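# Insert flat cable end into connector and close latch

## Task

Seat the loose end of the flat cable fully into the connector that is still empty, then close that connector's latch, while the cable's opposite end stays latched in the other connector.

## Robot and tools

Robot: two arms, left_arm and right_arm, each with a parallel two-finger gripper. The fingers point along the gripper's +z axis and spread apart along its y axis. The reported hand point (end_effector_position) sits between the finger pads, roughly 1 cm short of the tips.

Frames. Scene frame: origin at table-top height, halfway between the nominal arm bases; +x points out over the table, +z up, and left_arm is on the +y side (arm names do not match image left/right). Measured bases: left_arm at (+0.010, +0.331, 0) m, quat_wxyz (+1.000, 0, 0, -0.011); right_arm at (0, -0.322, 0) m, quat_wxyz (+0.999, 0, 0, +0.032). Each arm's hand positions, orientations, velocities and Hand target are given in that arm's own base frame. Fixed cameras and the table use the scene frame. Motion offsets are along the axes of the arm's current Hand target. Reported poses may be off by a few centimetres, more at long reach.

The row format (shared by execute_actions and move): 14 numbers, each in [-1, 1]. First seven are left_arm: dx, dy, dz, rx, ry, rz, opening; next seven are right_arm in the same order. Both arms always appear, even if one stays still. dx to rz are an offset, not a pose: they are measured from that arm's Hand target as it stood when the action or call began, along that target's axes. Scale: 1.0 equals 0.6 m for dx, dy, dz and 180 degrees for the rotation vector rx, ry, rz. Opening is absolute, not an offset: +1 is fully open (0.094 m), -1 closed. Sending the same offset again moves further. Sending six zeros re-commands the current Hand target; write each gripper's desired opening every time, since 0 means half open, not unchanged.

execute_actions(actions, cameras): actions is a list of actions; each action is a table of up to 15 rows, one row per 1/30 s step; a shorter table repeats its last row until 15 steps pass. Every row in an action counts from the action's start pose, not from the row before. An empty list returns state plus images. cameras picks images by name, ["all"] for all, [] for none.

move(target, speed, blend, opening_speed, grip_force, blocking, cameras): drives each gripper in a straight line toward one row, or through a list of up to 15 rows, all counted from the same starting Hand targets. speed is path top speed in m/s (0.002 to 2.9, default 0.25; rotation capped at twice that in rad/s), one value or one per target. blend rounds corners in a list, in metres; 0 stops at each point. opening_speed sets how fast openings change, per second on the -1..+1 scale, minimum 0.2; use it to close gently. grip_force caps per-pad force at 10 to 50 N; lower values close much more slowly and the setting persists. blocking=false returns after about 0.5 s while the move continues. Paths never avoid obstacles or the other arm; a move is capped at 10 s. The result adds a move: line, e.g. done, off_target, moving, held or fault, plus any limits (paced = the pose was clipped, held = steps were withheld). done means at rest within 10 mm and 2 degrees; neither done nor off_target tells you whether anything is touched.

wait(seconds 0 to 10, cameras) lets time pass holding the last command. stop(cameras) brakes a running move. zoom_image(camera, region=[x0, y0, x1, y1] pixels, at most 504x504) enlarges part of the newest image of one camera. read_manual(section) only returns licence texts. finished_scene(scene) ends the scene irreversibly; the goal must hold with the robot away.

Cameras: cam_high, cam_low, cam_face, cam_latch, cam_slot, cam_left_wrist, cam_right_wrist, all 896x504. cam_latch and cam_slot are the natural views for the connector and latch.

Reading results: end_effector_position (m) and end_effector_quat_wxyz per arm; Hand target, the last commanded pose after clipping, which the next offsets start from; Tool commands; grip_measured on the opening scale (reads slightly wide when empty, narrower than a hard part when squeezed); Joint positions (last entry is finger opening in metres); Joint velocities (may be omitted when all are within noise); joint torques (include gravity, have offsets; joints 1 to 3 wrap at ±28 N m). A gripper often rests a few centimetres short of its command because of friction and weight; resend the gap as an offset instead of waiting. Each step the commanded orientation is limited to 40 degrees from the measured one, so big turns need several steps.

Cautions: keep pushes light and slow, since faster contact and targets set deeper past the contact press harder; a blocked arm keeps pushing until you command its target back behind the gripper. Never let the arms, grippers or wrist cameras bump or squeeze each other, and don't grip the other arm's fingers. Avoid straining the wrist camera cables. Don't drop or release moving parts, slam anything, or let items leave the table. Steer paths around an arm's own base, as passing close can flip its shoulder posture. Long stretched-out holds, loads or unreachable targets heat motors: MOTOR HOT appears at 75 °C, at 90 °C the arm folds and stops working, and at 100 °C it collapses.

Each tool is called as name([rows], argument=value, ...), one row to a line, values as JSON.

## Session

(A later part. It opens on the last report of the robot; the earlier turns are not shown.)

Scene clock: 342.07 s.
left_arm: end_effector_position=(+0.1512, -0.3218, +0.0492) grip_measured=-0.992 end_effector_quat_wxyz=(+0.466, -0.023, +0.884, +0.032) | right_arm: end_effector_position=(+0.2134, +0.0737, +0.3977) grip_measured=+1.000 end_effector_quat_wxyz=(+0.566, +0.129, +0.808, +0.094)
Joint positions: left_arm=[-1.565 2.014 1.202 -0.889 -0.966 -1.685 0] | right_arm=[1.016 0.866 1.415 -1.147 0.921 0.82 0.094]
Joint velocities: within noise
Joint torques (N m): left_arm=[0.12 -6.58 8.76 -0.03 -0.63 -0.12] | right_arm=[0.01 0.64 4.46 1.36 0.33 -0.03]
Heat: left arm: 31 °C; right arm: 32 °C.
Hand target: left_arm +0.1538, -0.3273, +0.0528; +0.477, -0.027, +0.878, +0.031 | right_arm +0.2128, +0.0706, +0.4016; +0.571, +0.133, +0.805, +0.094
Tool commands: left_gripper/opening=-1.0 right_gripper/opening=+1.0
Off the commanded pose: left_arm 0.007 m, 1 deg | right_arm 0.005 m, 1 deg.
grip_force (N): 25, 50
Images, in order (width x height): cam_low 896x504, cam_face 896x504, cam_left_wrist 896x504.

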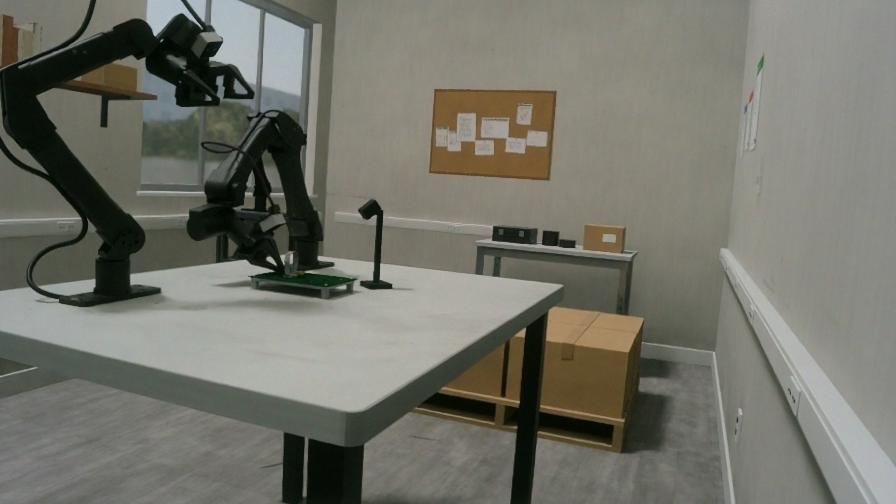

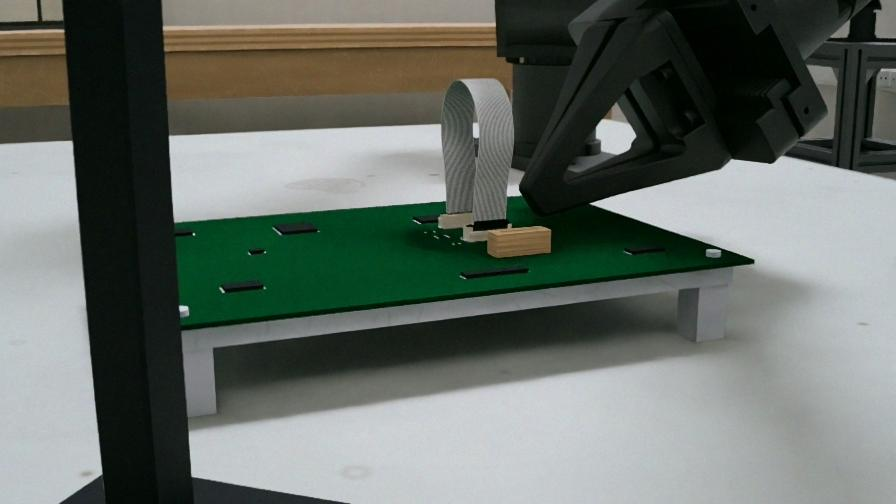

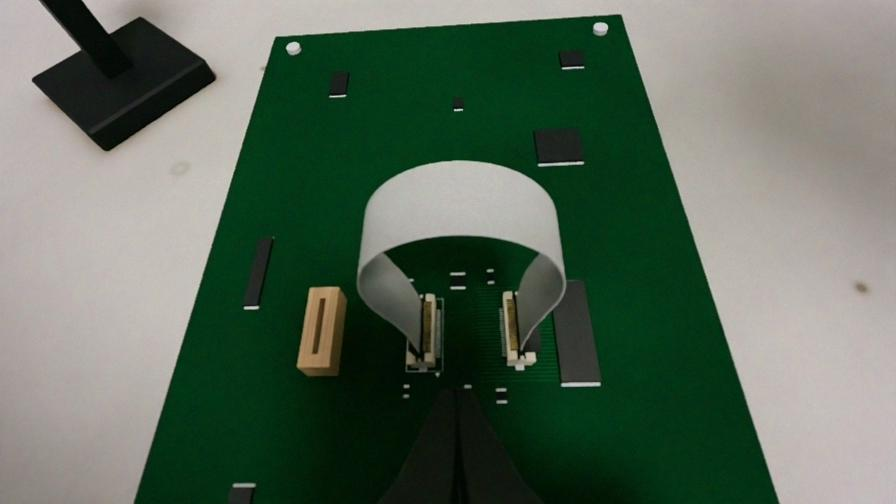

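zoom_image(camera="cam_slot", region=[395, 310, 455, 380])

execute_actions(actions=[], cameras=["cam_slot", "cam_latch"])

zoom_image(camera="cam_slot", region=[395, 310, 455, 380])

zoom_image(camera="cam_slot", region=[480, 275, 540, 345])

zoom_image(camera="cam_latch", region=[325, 150, 375, 200])

This scene's latest camera images include none from cam_slot. They are from: cam_low, cam_face, cam_left_wrist. cam_slot's image comes with the result of a call that names it in "cameras".

Scene clock: 360.80 s.
left_arm: end_effector_position=(+0.1512, -0.3218, +0.0492) grip_measured=-0.992 end_effector_quat_wxyz=(+0.466, -0.023, +0.884, +0.032) | right_arm: end_effector_position=(+0.2134, +0.0737, +0.3977) grip_measured=+1.000 end_effector_quat_wxyz=(+0.566, +0.129, +0.808, +0.094)
Joint positions: left_arm=[-1.565 2.014 1.202 -0.889 -0.966 -1.685 0] | right_arm=[1.016 0.866 1.415 -1.147 0.921 0.82 0.094]
Joint velocities: within noise
Joint torques (N m): left_arm=[0.14 -6.48 8.73 -0.01 -0.6 -0.12] | right_arm=[0.01 0.66 4.46 1.36 0.33 -0.03]
Heat: left arm: 32 °C; right arm: 32 °C.
Hand target: left_arm +0.1538, -0.3273, +0.0528; +0.477, -0.027, +0.878, +0.031 | right_arm +0.2128, +0.0706, +0.4016; +0.571, +0.133, +0.805, +0.094
Tool commands: left_gripper/opening=-1.0 right_gripper/opening=+1.0
Off the commanded pose: left_arm 0.007 m, 1 deg | right_arm 0.005 m, 1 deg.
grip_force (N): 25, 50
Images, in order (width x height): cam_latch 896x504, cam_slot 896x504.

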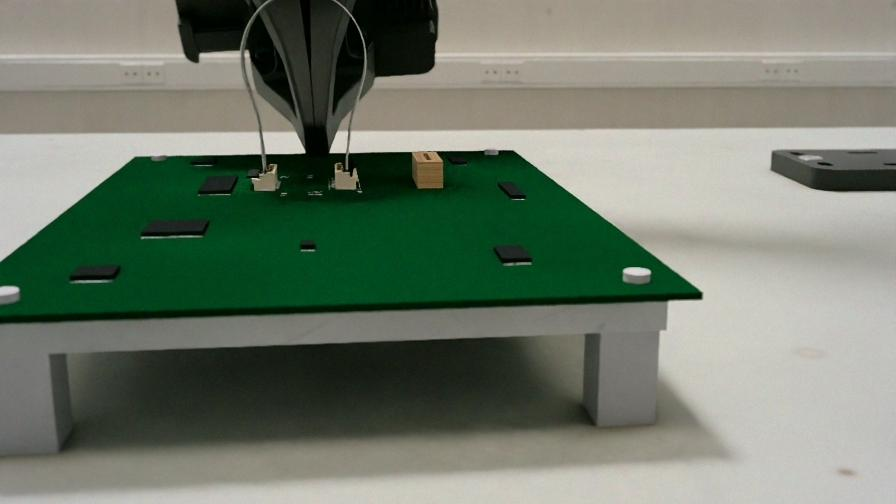

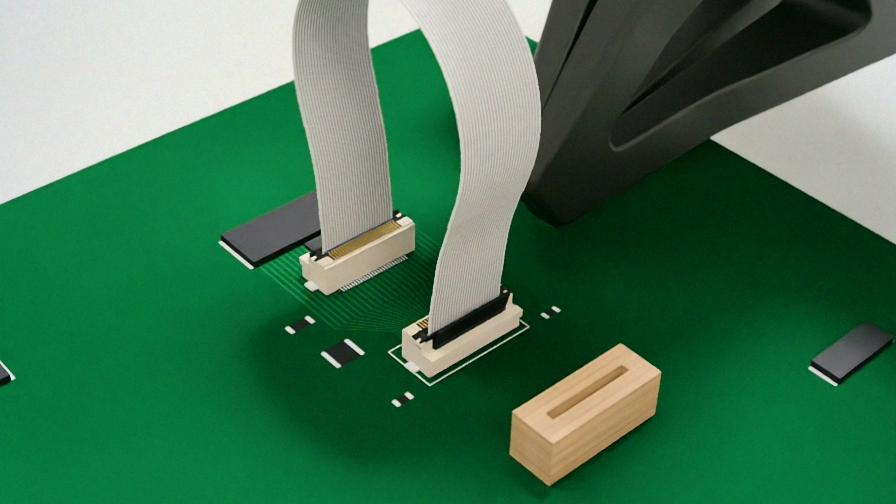

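Scaled by 7.200 from the camera's 896x504 image, which has a finer 1280x720 frame.

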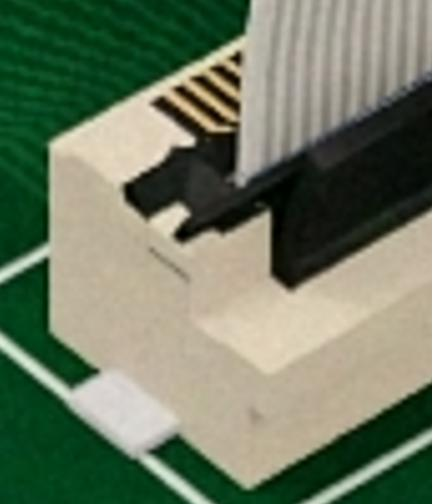

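Scaled by 7.200 from the camera's 896x504 image, which has a finer 1280x720 frame.

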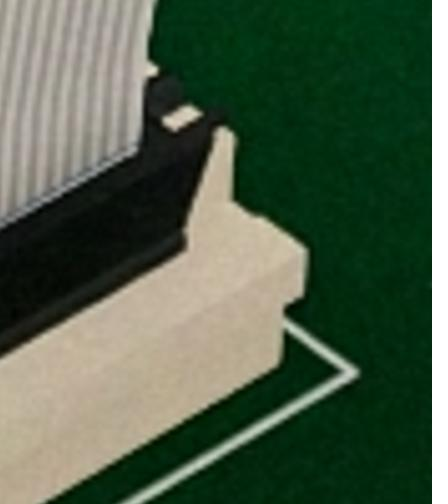

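Scaled by 10.080 from the camera's 896x504 image, which has a finer 1280x720 frame.

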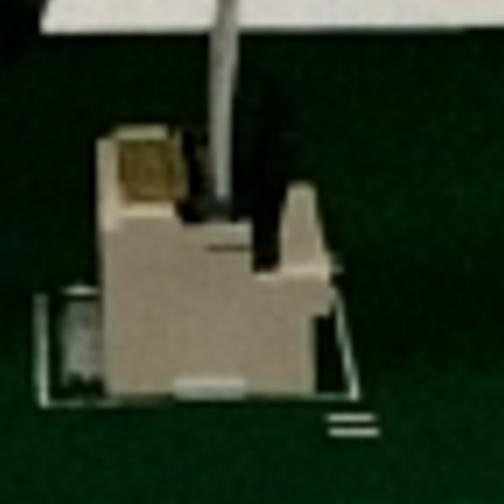

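move([
  [-0.0175,0.0488,-0.0069,0,0,0,-1,0,0,0,0,0,0,1],
  [-0.0429,0.0452,0.0321,0,0,0,-1,0,0,0,0,0,0,1],
], speed=0.06, blend=[0.005,0], cameras=["cam_slot","cam_latch"])

zoom_image(camera="cam_latch", region=[300, 90, 400, 200])

Scene clock: 382.00 s.
left_arm: end_effector_position=(+0.1779, -0.2982, +0.0511) grip_measured=-0.992 end_effector_quat_wxyz=(+0.462, -0.020, +0.886, +0.046) | right_arm: end_effector_position=(+0.2134, +0.0737, +0.3977) grip_measured=+1.000 end_effector_quat_wxyz=(+0.566, +0.129, +0.808, +0.094)
Joint positions: left_arm=[-1.477 1.929 1.091 -0.775 -0.965 -1.545 0] | right_arm=[1.016 0.866 1.415 -1.147 0.921 0.82 0.094]
Joint torques (N m): left_arm=[0.34 -10.21 4.97 0.31 -0.68 0.02] | right_arm=[0.01 0.66 4.45 1.36 0.33 -0.04]
Heat: left arm: 32 °C; right arm: 32 °C.
Hand target: left_arm +0.1818, -0.2983, +0.0647; +0.477, -0.027, +0.878, +0.031 | right_arm +0.2128, +0.0706, +0.4016; +0.571, +0.133, +0.805, +0.094
Off the commanded pose: left_arm 0.014 m, 3 deg | right_arm 0.005 m, 1 deg.
grip_force (N): 25, 50
move: off_target (left_arm)
Images, in order (width x height): cam_latch 896x504, cam_slot 896x504.

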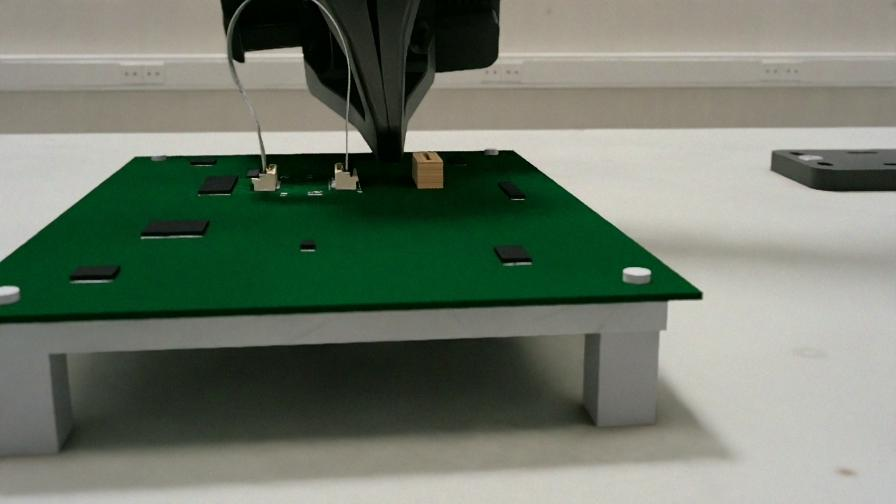

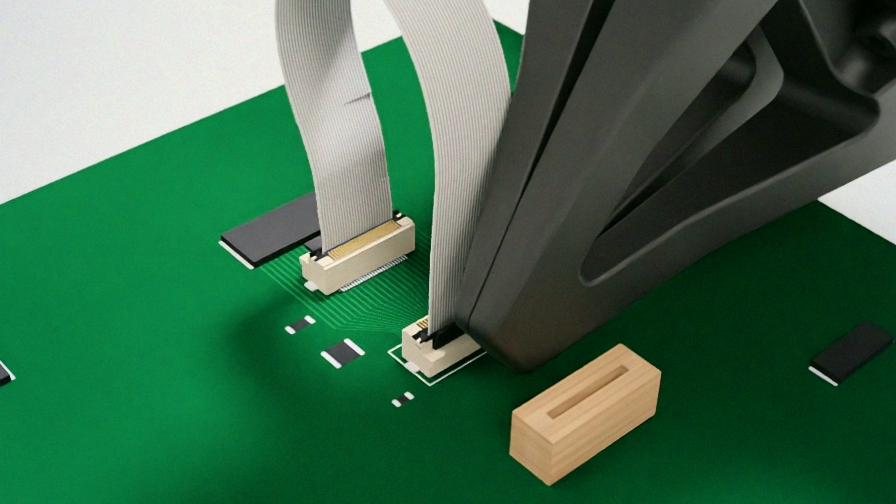

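Scaled by 4.582 from the camera's 896x504 image, which has a finer 1280x720 frame.

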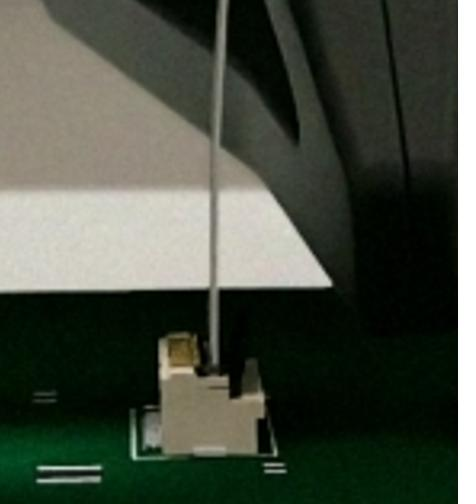

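move([
  [-0.0084,0.0003,-0.0054,0,0,0,-1,0,0,0,0,0,0,1],
  [-0.0082,-0.0130,-0.0065,0,0,0,-1,0,0,0,0,0,0,1],
], speed=0.06, cameras=["cam_slot","cam_latch"])

zoom_image(camera="cam_latch", region=[310, 110, 390, 200])

Scene clock: 385.27 s.
left_arm: end_effector_position=(+0.1779, -0.2978, +0.0553) grip_measured=-0.992 end_effector_quat_wxyz=(+0.462, -0.021, +0.886, +0.044) | right_arm: end_effector_position=(+0.2134, +0.0737, +0.3977) grip_measured=+1.000 end_effector_quat_wxyz=(+0.566, +0.129, +0.808, +0.094)
Joint positions: left_arm=[-1.477 1.915 1.091 -0.783 -0.965 -1.543 0] | right_arm=[1.016 0.866 1.415 -1.147 0.921 0.82 0.094]
Joint torques (N m): left_arm=[0.05 -8.28 9.03 0.11 -0.65 0.04] | right_arm=[-0.02 0.65 4.46 1.36 0.33 -0.04]
Heat: left arm: 32 °C; right arm: 32 °C.
Hand target: left_arm +0.1818, -0.3063, +0.0707; +0.477, -0.027, +0.878, +0.032 | right_arm +0.2128, +0.0706, +0.4016; +0.571, +0.133, +0.805, +0.094
Off the commanded pose: left_arm 0.018 m, 2 deg | right_arm 0.005 m, 1 deg.
grip_force (N): 25, 50
move: off_target (left_arm)
Images, in order (width x height): cam_latch 896x504, cam_slot 896x504.

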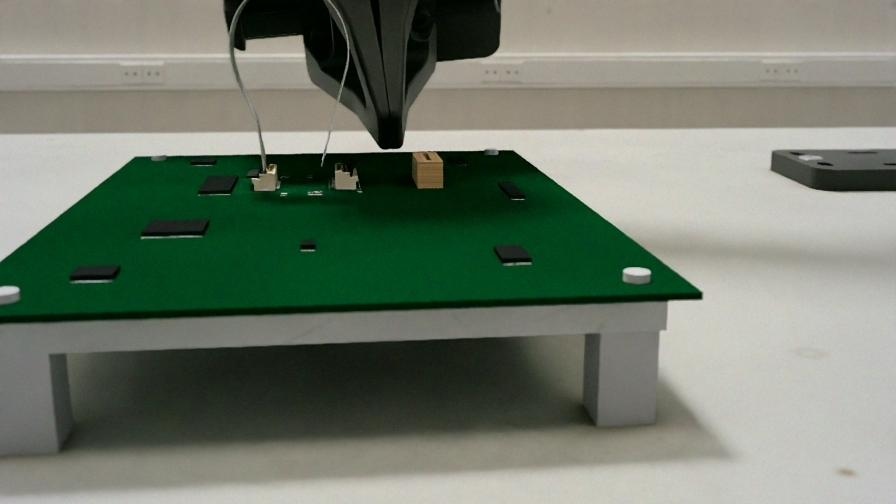

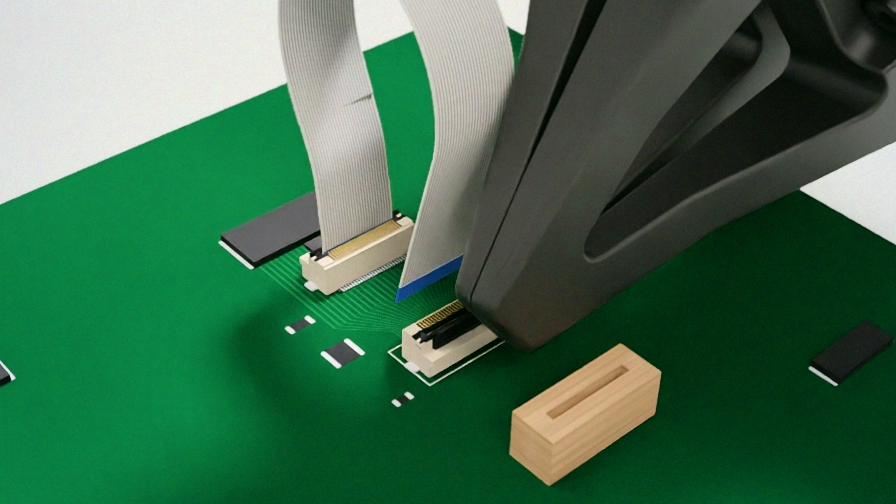

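Scaled by 5.600 from the camera's 896x504 image, which has a finer 1280x720 frame.

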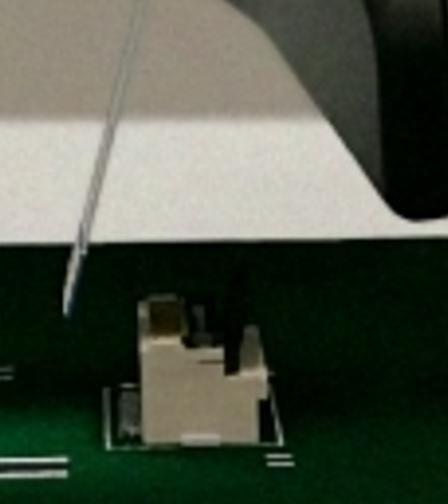

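zoom_image(camera="cam_slot", region=[395, 290, 505, 390])

Scaled by 4.582 from the camera's 896x504 image, which has a finer 1280x720 frame.

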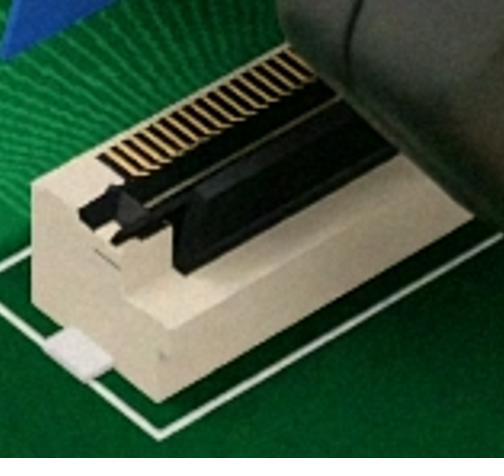

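move([
  [0.0281,0.0039,-0.0432,0,0,0,-1,0,0,0,0,0,0,1],
  [0.0368,-0.0163,-0.0394,0,0,0,-0.55,0,0,0,0,0,0,1],
], speed=0.08, blend=[0.005,0], cameras=["cam_slot","cam_latch","cam_left_wrist"])

zoom_image(camera="cam_latch", region=[290, 100, 380, 200])

zoom_image(camera="cam_slot", region=[370, 220, 594, 390])

Scene clock: 400.63 s.
left_arm: end_effector_position=(+0.1485, -0.3116, +0.0598) grip_measured=-0.552 end_effector_quat_wxyz=(+0.465, -0.022, +0.884, +0.035) | right_arm: end_effector_position=(+0.2134, +0.0737, +0.3977) grip_measured=+1.000 end_effector_quat_wxyz=(+0.566, +0.129, +0.808, +0.094)
Joint positions: left_arm=[-1.573 1.966 1.179 -0.932 -0.964 -1.701 0.021] | right_arm=[1.016 0.866 1.415 -1.147 0.921 0.82 0.094]
Joint torques (N m): left_arm=[-0.05 -6.53 8.99 -0.03 -0.63 -0.14] | right_arm=[-0.01 0.65 4.45 1.36 0.33 -0.04]
Heat: left arm: 33 °C; right arm: 32 °C.
Hand target: left_arm +0.1508, -0.3183, +0.0647; +0.477, -0.027, +0.878, +0.031 | right_arm +0.2128, +0.0706, +0.4016; +0.571, +0.133, +0.805, +0.094
Off the commanded pose: left_arm 0.009 m, 2 deg | right_arm 0.005 m, 1 deg.
grip_force (N): 25, 50
move: done
Images, in order (width x height): cam_latch 896x504, cam_slot 896x504, cam_left_wrist 896x504.

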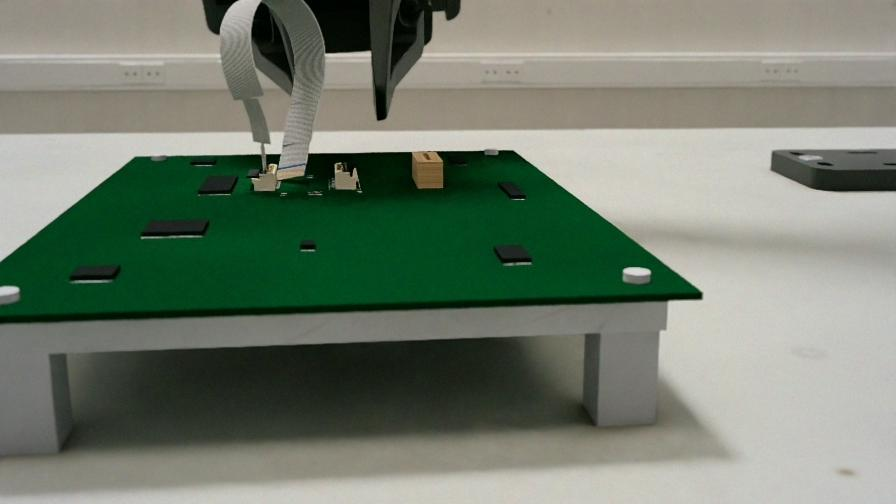

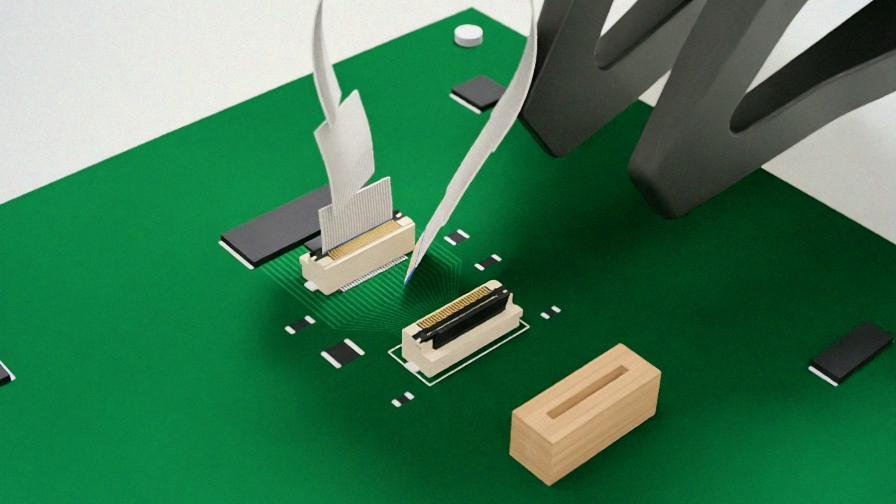

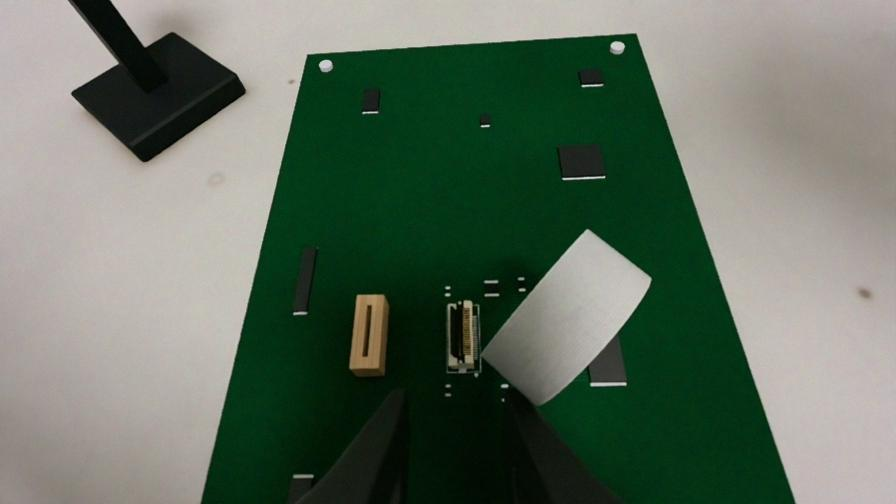

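Scaled by 5.040 from the camera's 896x504 image, which has a finer 1280x720 frame.

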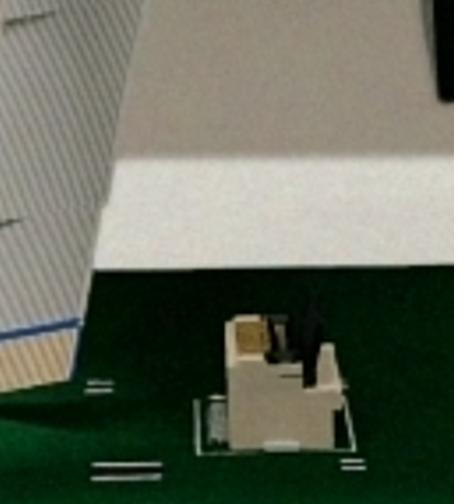

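Scaled by 2.250 from the camera's 896x504 image, which has a finer 1280x720 frame.

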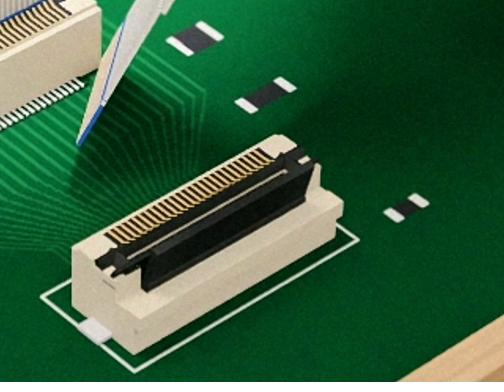

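wait(seconds=1, cameras=["cam_slot","cam_latch","cam_left_wrist"])

Scene clock: 402.43 s.
left_arm: end_effector_position=(+0.1485, -0.3116, +0.0598) grip_measured=-0.552 end_effector_quat_wxyz=(+0.465, -0.022, +0.884, +0.035) | right_arm: end_effector_position=(+0.2134, +0.0737, +0.3977) grip_measured=+1.000 end_effector_quat_wxyz=(+0.566, +0.129, +0.808, +0.094)
Joint positions: left_arm=[-1.573 1.966 1.179 -0.932 -0.964 -1.701 0.021] | right_arm=[1.016 0.866 1.415 -1.147 0.921 0.82 0.094]
Joint torques (N m): left_arm=[0.08 -6.46 9.03 -0.08 -0.63 -0.14] | right_arm=[0.02 0.64 4.46 1.36 0.33 -0.04]
Heat: left arm: 33 °C; right arm: 32 °C.
Hand target: left_arm +0.1508, -0.3183, +0.0647; +0.477, -0.027, +0.878, +0.031 | right_arm +0.2128, +0.0706, +0.4016; +0.571, +0.133, +0.805, +0.094
Tool commands: left_gripper/opening=-0.55 right_gripper/opening=+1.0
Off the commanded pose: left_arm 0.009 m, 2 deg | right_arm 0.005 m, 1 deg.
grip_force (N): 25, 50
wait: 1.00 s; at rest from the start
Images, in order (width x height): cam_latch 896x504, cam_slot 896x504, cam_left_wrist 896x504.

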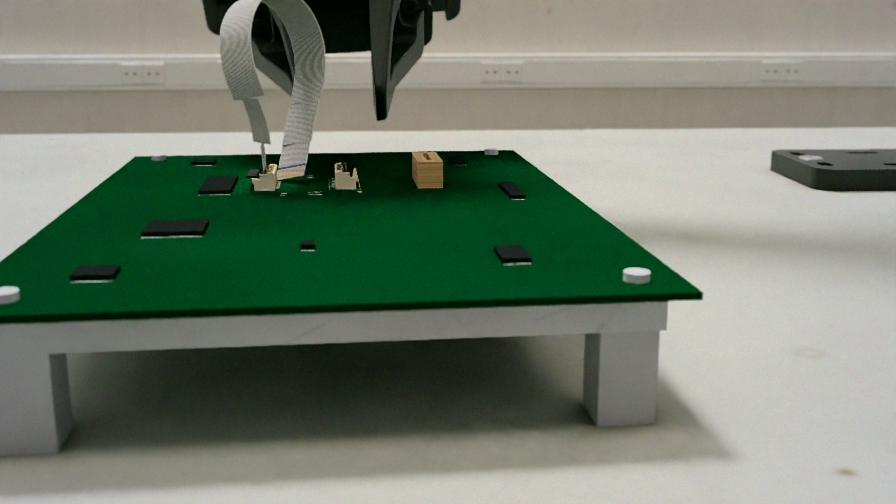

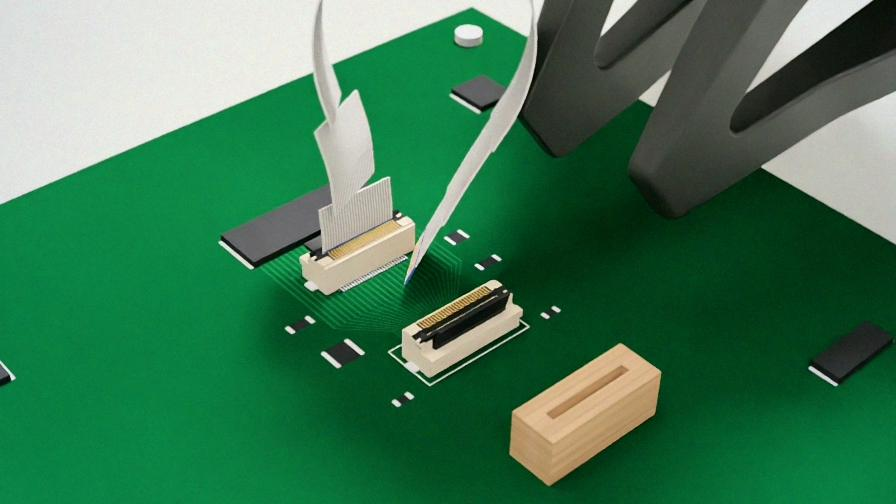

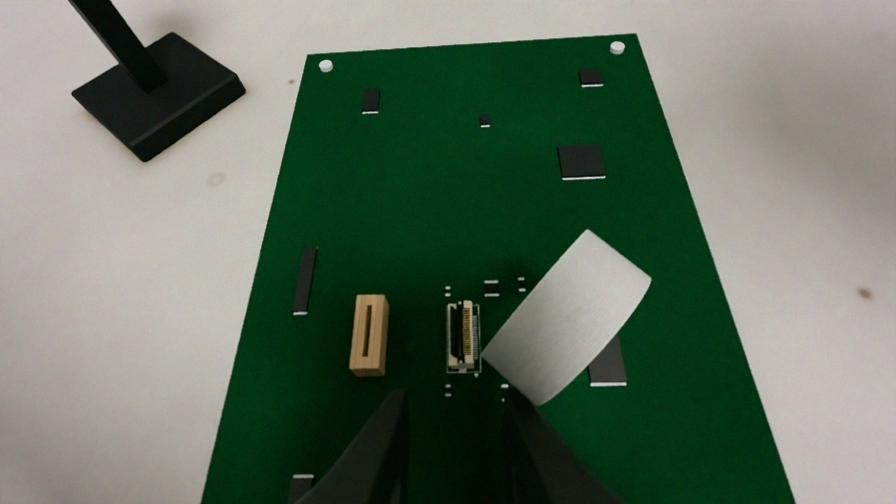

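move(target=[0.0086,-0.0168,0.0041,0,0,0,-0.55,0,0,0,0,0,0,1], speed=0.08, cameras=["cam_latch","cam_left_wrist"])

zoom_image(camera="cam_latch", region=[230, 60, 390, 200])

Scene clock: 413.97 s.
left_arm: end_effector_position=(+0.1484, -0.3211, +0.0549) grip_measured=-0.552 end_effector_quat_wxyz=(+0.465, -0.022, +0.884, +0.036) | right_arm: end_effector_position=(+0.2134, +0.0737, +0.3977) grip_measured=+1.000 end_effector_quat_wxyz=(+0.566, +0.129, +0.808, +0.094)
Joint positions: left_arm=[-1.573 2.009 1.22 -0.933 -0.964 -1.701 0.021] | right_arm=[1.016 0.866 1.415 -1.147 0.921 0.82 0.094]
Joint torques (N m): left_arm=[0.03 -6.57 8.77 0.03 -0.64 -0.12] | right_arm=[0.01 0.66 4.48 1.36 0.33 -0.03]
Heat: left arm: 33 °C; right arm: 32 °C.
Hand target: left_arm +0.1508, -0.3282, +0.0587; +0.477, -0.027, +0.878, +0.032 | right_arm +0.2128, +0.0706, +0.4016; +0.571, +0.133, +0.805, +0.094
Off the commanded pose: left_arm 0.008 m, 2 deg | right_arm 0.005 m, 1 deg.
grip_force (N): 25, 50
move: done
Images, in order (width x height): cam_latch 896x504, cam_left_wrist 896x504.

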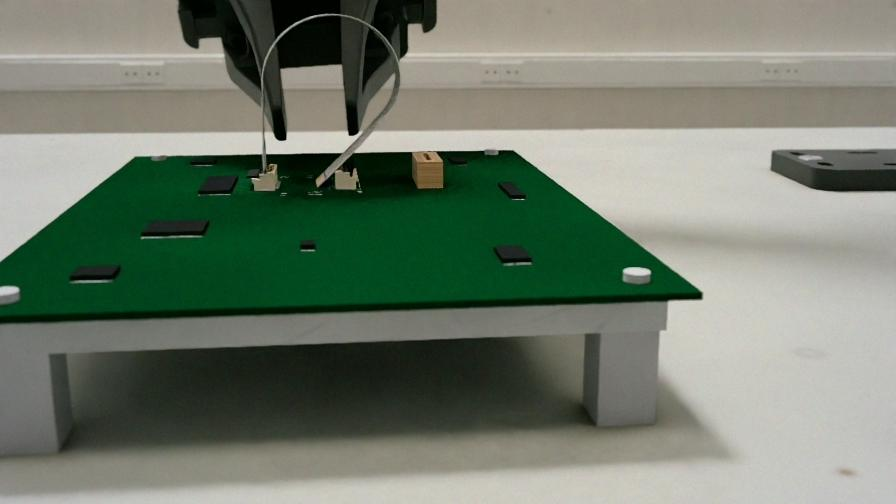

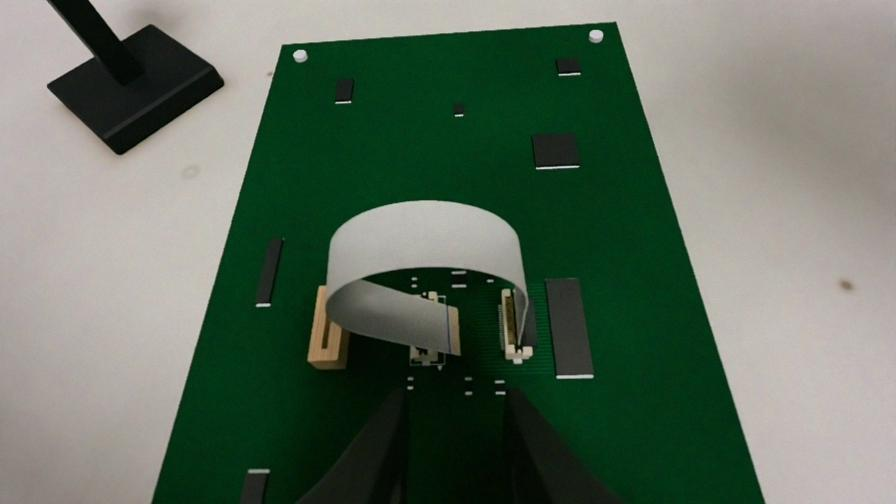

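Scaled by 3.150 from the camera's 896x504 image, which has a finer 1280x720 frame.

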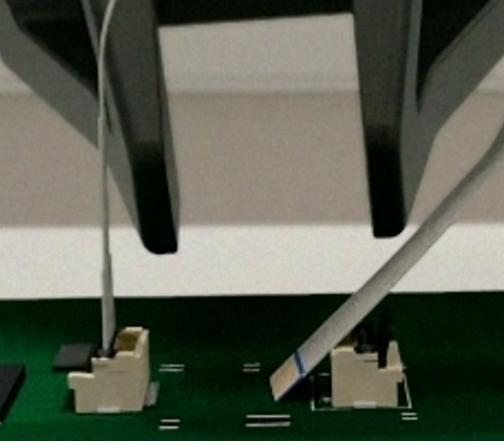

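move(target=[-0.0019,0.0316,0.0017,0,0,0,-0.4,0,0,0,0,0,0,1], speed=0.08)

Scene clock: 422.27 s.
left_arm: end_effector_position=(+0.1484, -0.3072, +0.0459) grip_measured=-0.402 end_effector_quat_wxyz=(+0.466, -0.013, +0.883, +0.055) | right_arm: end_effector_position=(+0.2134, +0.0737, +0.3977) grip_measured=+1.000 end_effector_quat_wxyz=(+0.566, +0.129, +0.808, +0.094)
Joint positions: left_arm=[-1.573 2.009 1.172 -0.928 -0.963 -1.704 0.028] | right_arm=[1.016 0.866 1.415 -1.147 0.921 0.82 0.094]
Joint torques (N m): left_arm=[-0.02 -10.7 4.85 0.1 -0.62 -0.12] | right_arm=[-0.01 0.66 4.45 1.36 0.33 -0.03]
Heat: left arm: 33 °C; right arm: 32 °C.
Hand target: left_arm +0.1508, -0.3092, +0.0597; +0.477, -0.027, +0.878, +0.032 | right_arm +0.2128, +0.0706, +0.4016; +0.571, +0.133, +0.805, +0.094
Off the commanded pose: left_arm 0.014 m, 3 deg | right_arm 0.005 m, 1 deg.
grip_force (N): 25, 50
move: off_target (left_arm)

move(target=[-0.0141,0.0082,-0.0084,0,0,0,-0.4,0,0,0,0,0,0,1], speed=0.08)

Scene clock: 424.07 s.
left_arm: end_effector_position=(+0.1484, -0.3095, +0.0573) grip_measured=-0.402 end_effector_quat_wxyz=(+0.465, -0.022, +0.884, +0.038) | right_arm: end_effector_position=(+0.2134, +0.0737, +0.3977) grip_measured=+1.000 end_effector_quat_wxyz=(+0.566, +0.129, +0.808, +0.094)
Joint positions: left_arm=[-1.573 1.97 1.172 -0.93 -0.963 -1.705 0.028] | right_arm=[1.016 0.866 1.415 -1.147 0.921 0.82 0.094]
Joint torques (N m): left_arm=[0.12 -10.32 4.51 -0.09 -0.64 -0.12] | right_arm=[0.01 0.65 4.45 1.36 0.33 -0.04]
Heat: left arm: 33 °C; right arm: 32 °C.
Hand target: left_arm +0.1508, -0.3046, +0.0697; +0.477, -0.027, +0.878, +0.032 | right_arm +0.2128, +0.0706, +0.4016; +0.571, +0.133, +0.805, +0.094
Off the commanded pose: left_arm 0.014 m, 2 deg | right_arm 0.005 m, 1 deg.
grip_force (N): 25, 50
move: off_target (left_arm)

move(target=[0.0012,0.0099,0.0017,0,0,0,-0.4,0,0,0,0,0,0,1], speed=0.08, cameras=["cam_latch","cam_slot","cam_left_wrist"])

zoom_image(camera="cam_latch", region=[290, 60, 450, 200])

Scene clock: 426.23 s.
left_arm: end_effector_position=(+0.1484, -0.3004, +0.0562) grip_measured=-0.402 end_effector_quat_wxyz=(+0.465, -0.018, +0.884, +0.045) | right_arm: end_effector_position=(+0.2134, +0.0737, +0.3977) grip_measured=+1.000 end_effector_quat_wxyz=(+0.566, +0.129, +0.808, +0.094)
Joint positions: left_arm=[-1.573 1.952 1.139 -0.93 -0.963 -1.705 0.028] | right_arm=[1.016 0.866 1.415 -1.147 0.921 0.82 0.094]
Joint torques (N m): left_arm=[-0.17 -10.18 4.71 0 -0.65 -0.11] | right_arm=[0.01 0.66 4.45 1.36 0.33 -0.03]
Heat: left arm: 33 °C; right arm: 32 °C.
Hand target: left_arm +0.1508, -0.2986, +0.0687; +0.477, -0.027, +0.878, +0.032 | right_arm +0.2128, +0.0706, +0.4016; +0.571, +0.133, +0.805, +0.094
Off the commanded pose: left_arm 0.013 m, 2 deg | right_arm 0.005 m, 1 deg.
grip_force (N): 25, 50
move: off_target (left_arm)
Images, in order (width x height): cam_latch 896x504, cam_slot 896x504, cam_left_wrist 896x504.

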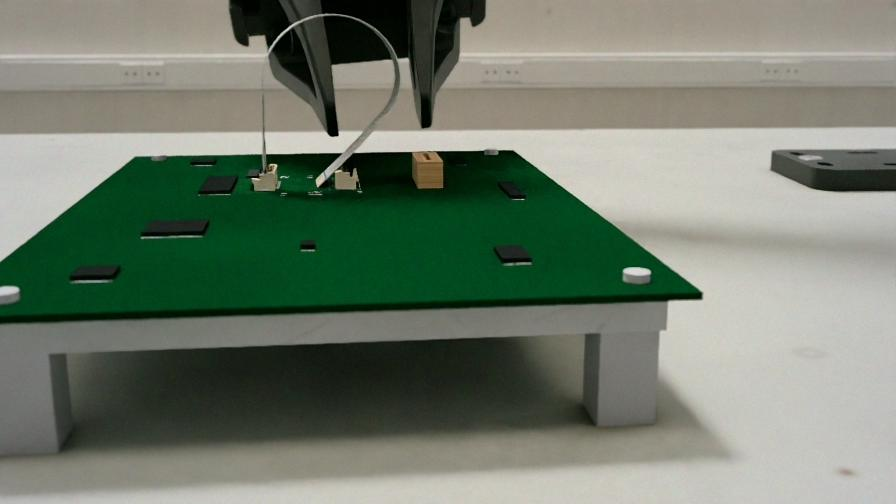

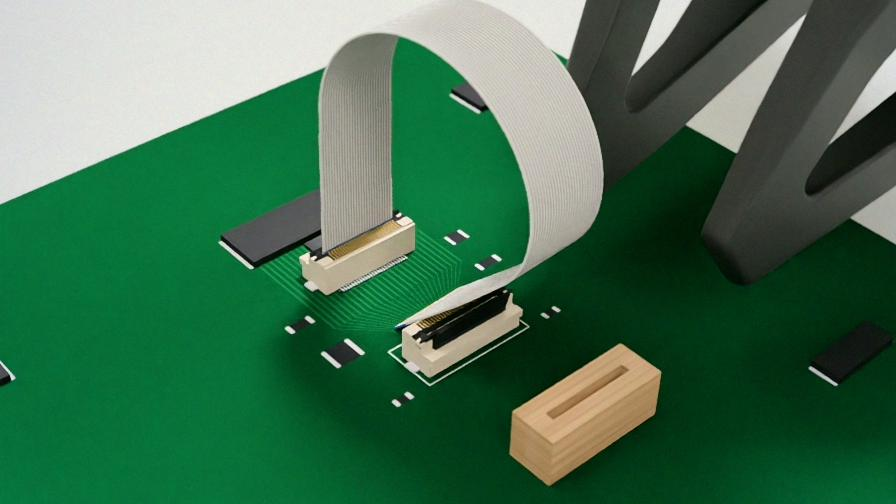

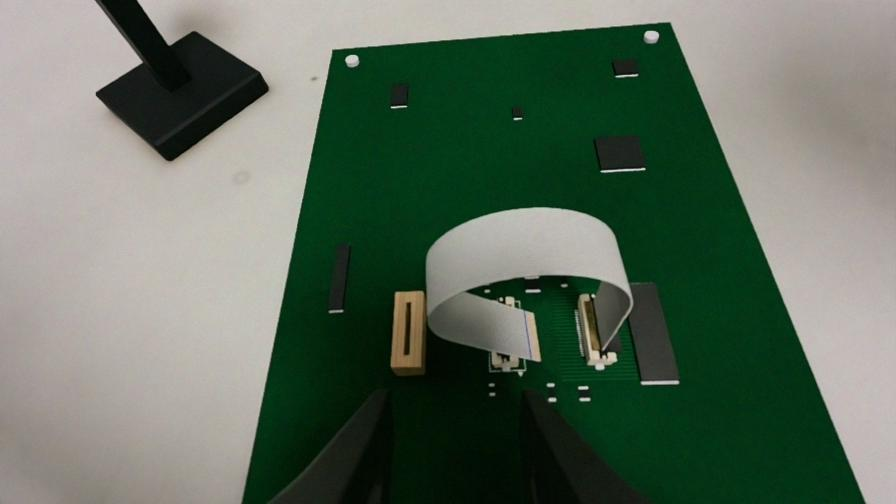

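Scaled by 3.150 from the camera's 896x504 image, which has a finer 1280x720 frame.

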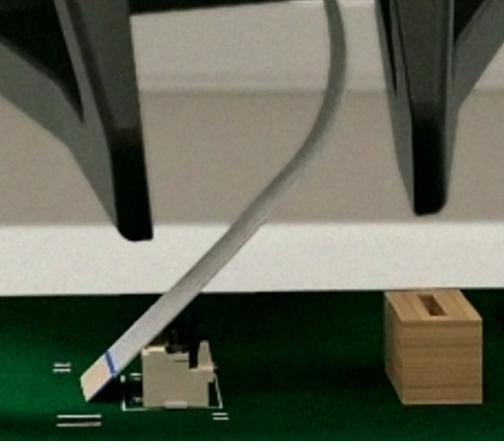

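move(target=[-0.025,-0.0052,0.0383,0,0,0,-0.4,0,0,0,0,0,0,1], speed=0.06, cameras=["cam_latch","cam_slot"])

zoom_image(camera="cam_latch", region=[290, 60, 450, 200])

Scene clock: 429.37 s.
left_arm: end_effector_position=(+0.1745, -0.2997, +0.0550) grip_measured=-0.402 end_effector_quat_wxyz=(+0.462, -0.021, +0.886, +0.046) | right_arm: end_effector_position=(+0.2134, +0.0737, +0.3977) grip_measured=+1.000 end_effector_quat_wxyz=(+0.566, +0.129, +0.808, +0.094)
Joint positions: left_arm=[-1.488 1.929 1.109 -0.81 -0.964 -1.566 0.028] | right_arm=[1.016 0.866 1.415 -1.147 0.921 0.82 0.094]
Joint torques (N m): left_arm=[0.42 -10.14 4.96 0.32 -0.71 0.06] | right_arm=[0.01 0.64 4.46 1.36 0.33 -0.04]
Heat: left arm: 32 °C; right arm: 32 °C.
Hand target: left_arm +0.1785, -0.2996, +0.0687; +0.477, -0.027, +0.878, +0.032 | right_arm +0.2128, +0.0706, +0.4016; +0.571, +0.133, +0.805, +0.094
Off the commanded pose: left_arm 0.014 m, 3 deg | right_arm 0.005 m, 1 deg.
grip_force (N): 25, 50
move: off_target (left_arm)
Images, in order (width x height): cam_latch 896x504, cam_slot 896x504.

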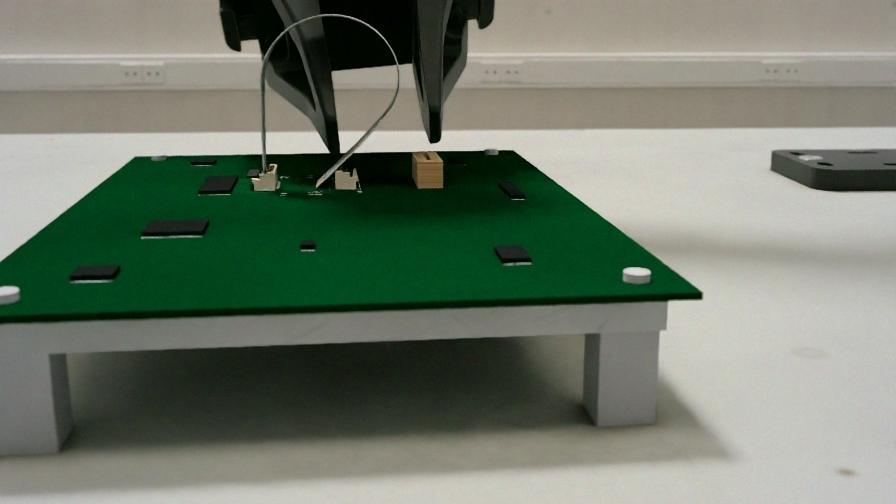

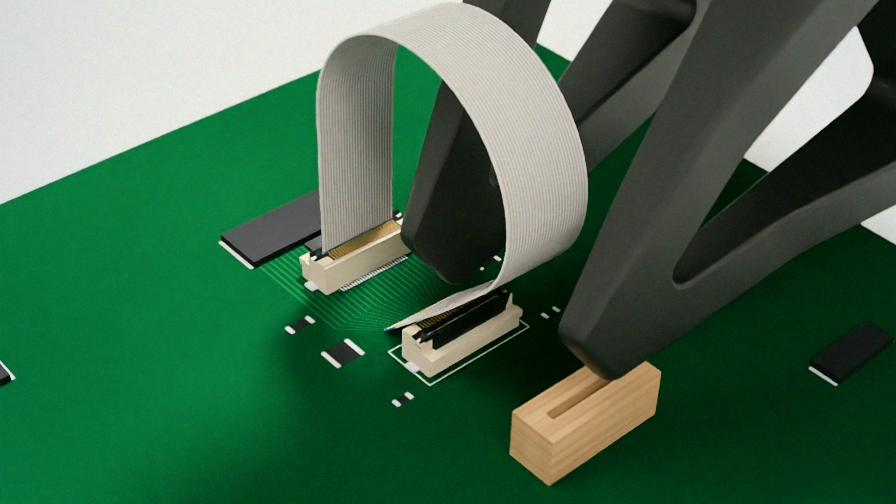

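Scaled by 3.150 from the camera's 896x504 image, which has a finer 1280x720 frame.

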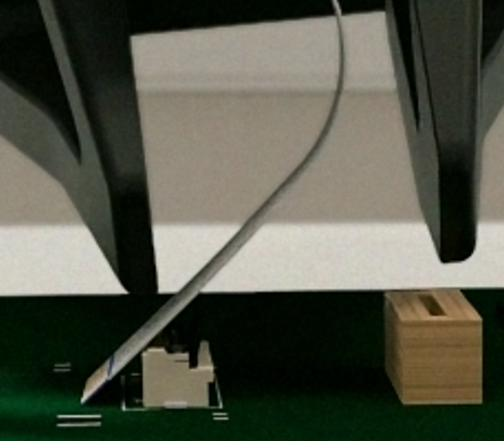

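move(target=[0,0,0,0,0,0,-1,0,0,0,0,0,0,1], speed=0.05, grip_force=[25, 50], cameras=["cam_latch","cam_slot"])

zoom_image(camera="cam_latch", region=[290, 60, 450, 200])

Scene clock: 433.20 s.
left_arm: end_effector_position=(+0.1750, -0.3008, +0.0555) grip_measured=-0.990 end_effector_quat_wxyz=(+0.464, -0.021, +0.885, +0.044) | right_arm: end_effector_position=(+0.2134, +0.0737, +0.3977) grip_measured=+1.000 end_effector_quat_wxyz=(+0.566, +0.129, +0.808, +0.094)
Joint positions: left_arm=[-1.488 1.929 1.109 -0.804 -0.968 -1.564 0] | right_arm=[1.016 0.866 1.415 -1.147 0.921 0.82 0.094]
Joint torques (N m): left_arm=[0.34 -10.32 4.79 0.28 -0.66 0.07] | right_arm=[0.01 0.65 4.46 1.36 0.33 -0.04]
Heat: left arm: 32 °C; right arm: 32 °C.
Hand target: left_arm +0.1785, -0.2996, +0.0687; +0.477, -0.027, +0.878, +0.032 | right_arm +0.2128, +0.0706, +0.4016; +0.571, +0.133, +0.805, +0.094
Off the commanded pose: left_arm 0.014 m, 2 deg | right_arm 0.005 m, 1 deg.
grip_force (N): 25, 50
move: off_target (left_arm)
Images, in order (width x height): cam_latch 896x504, cam_slot 896x504.

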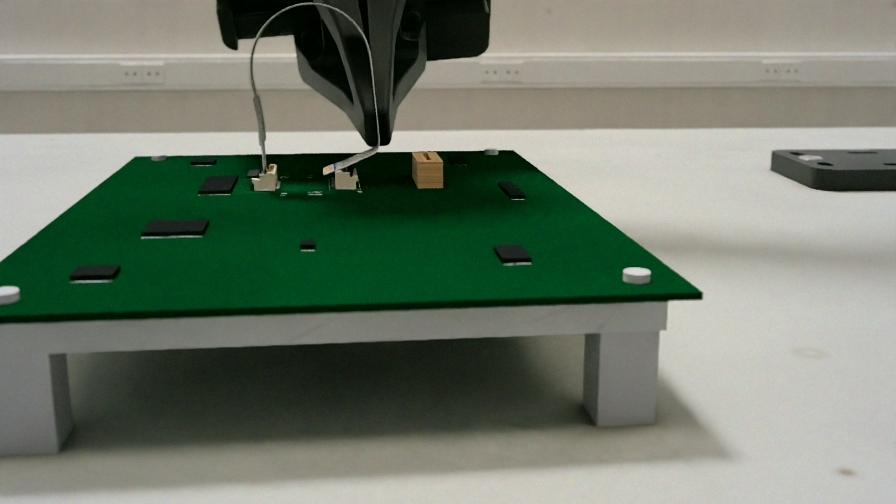

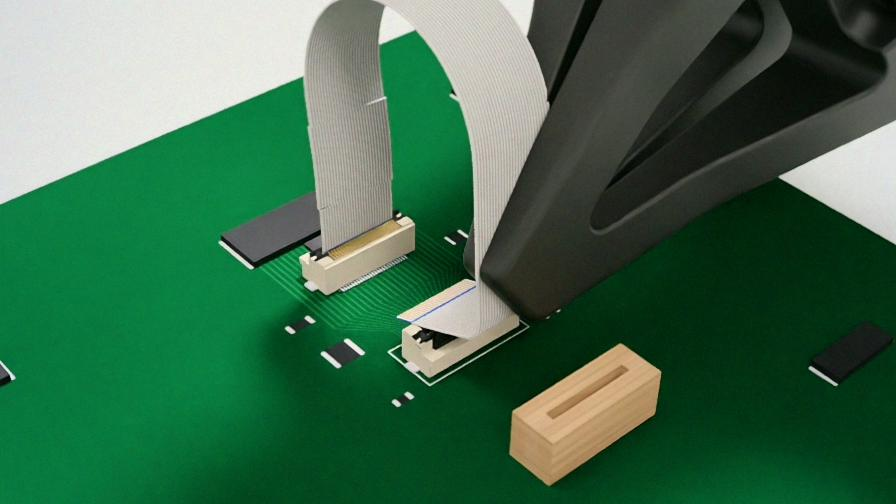

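Scaled by 3.150 from the camera's 896x504 image, which has a finer 1280x720 frame.

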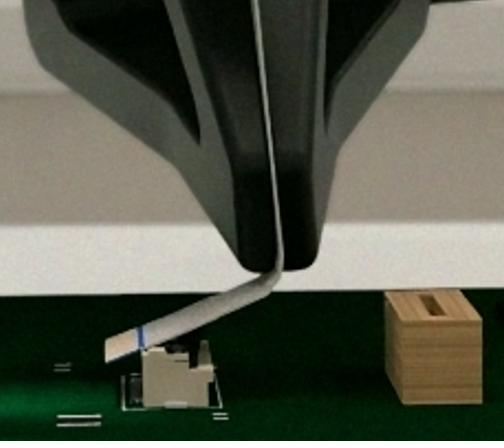

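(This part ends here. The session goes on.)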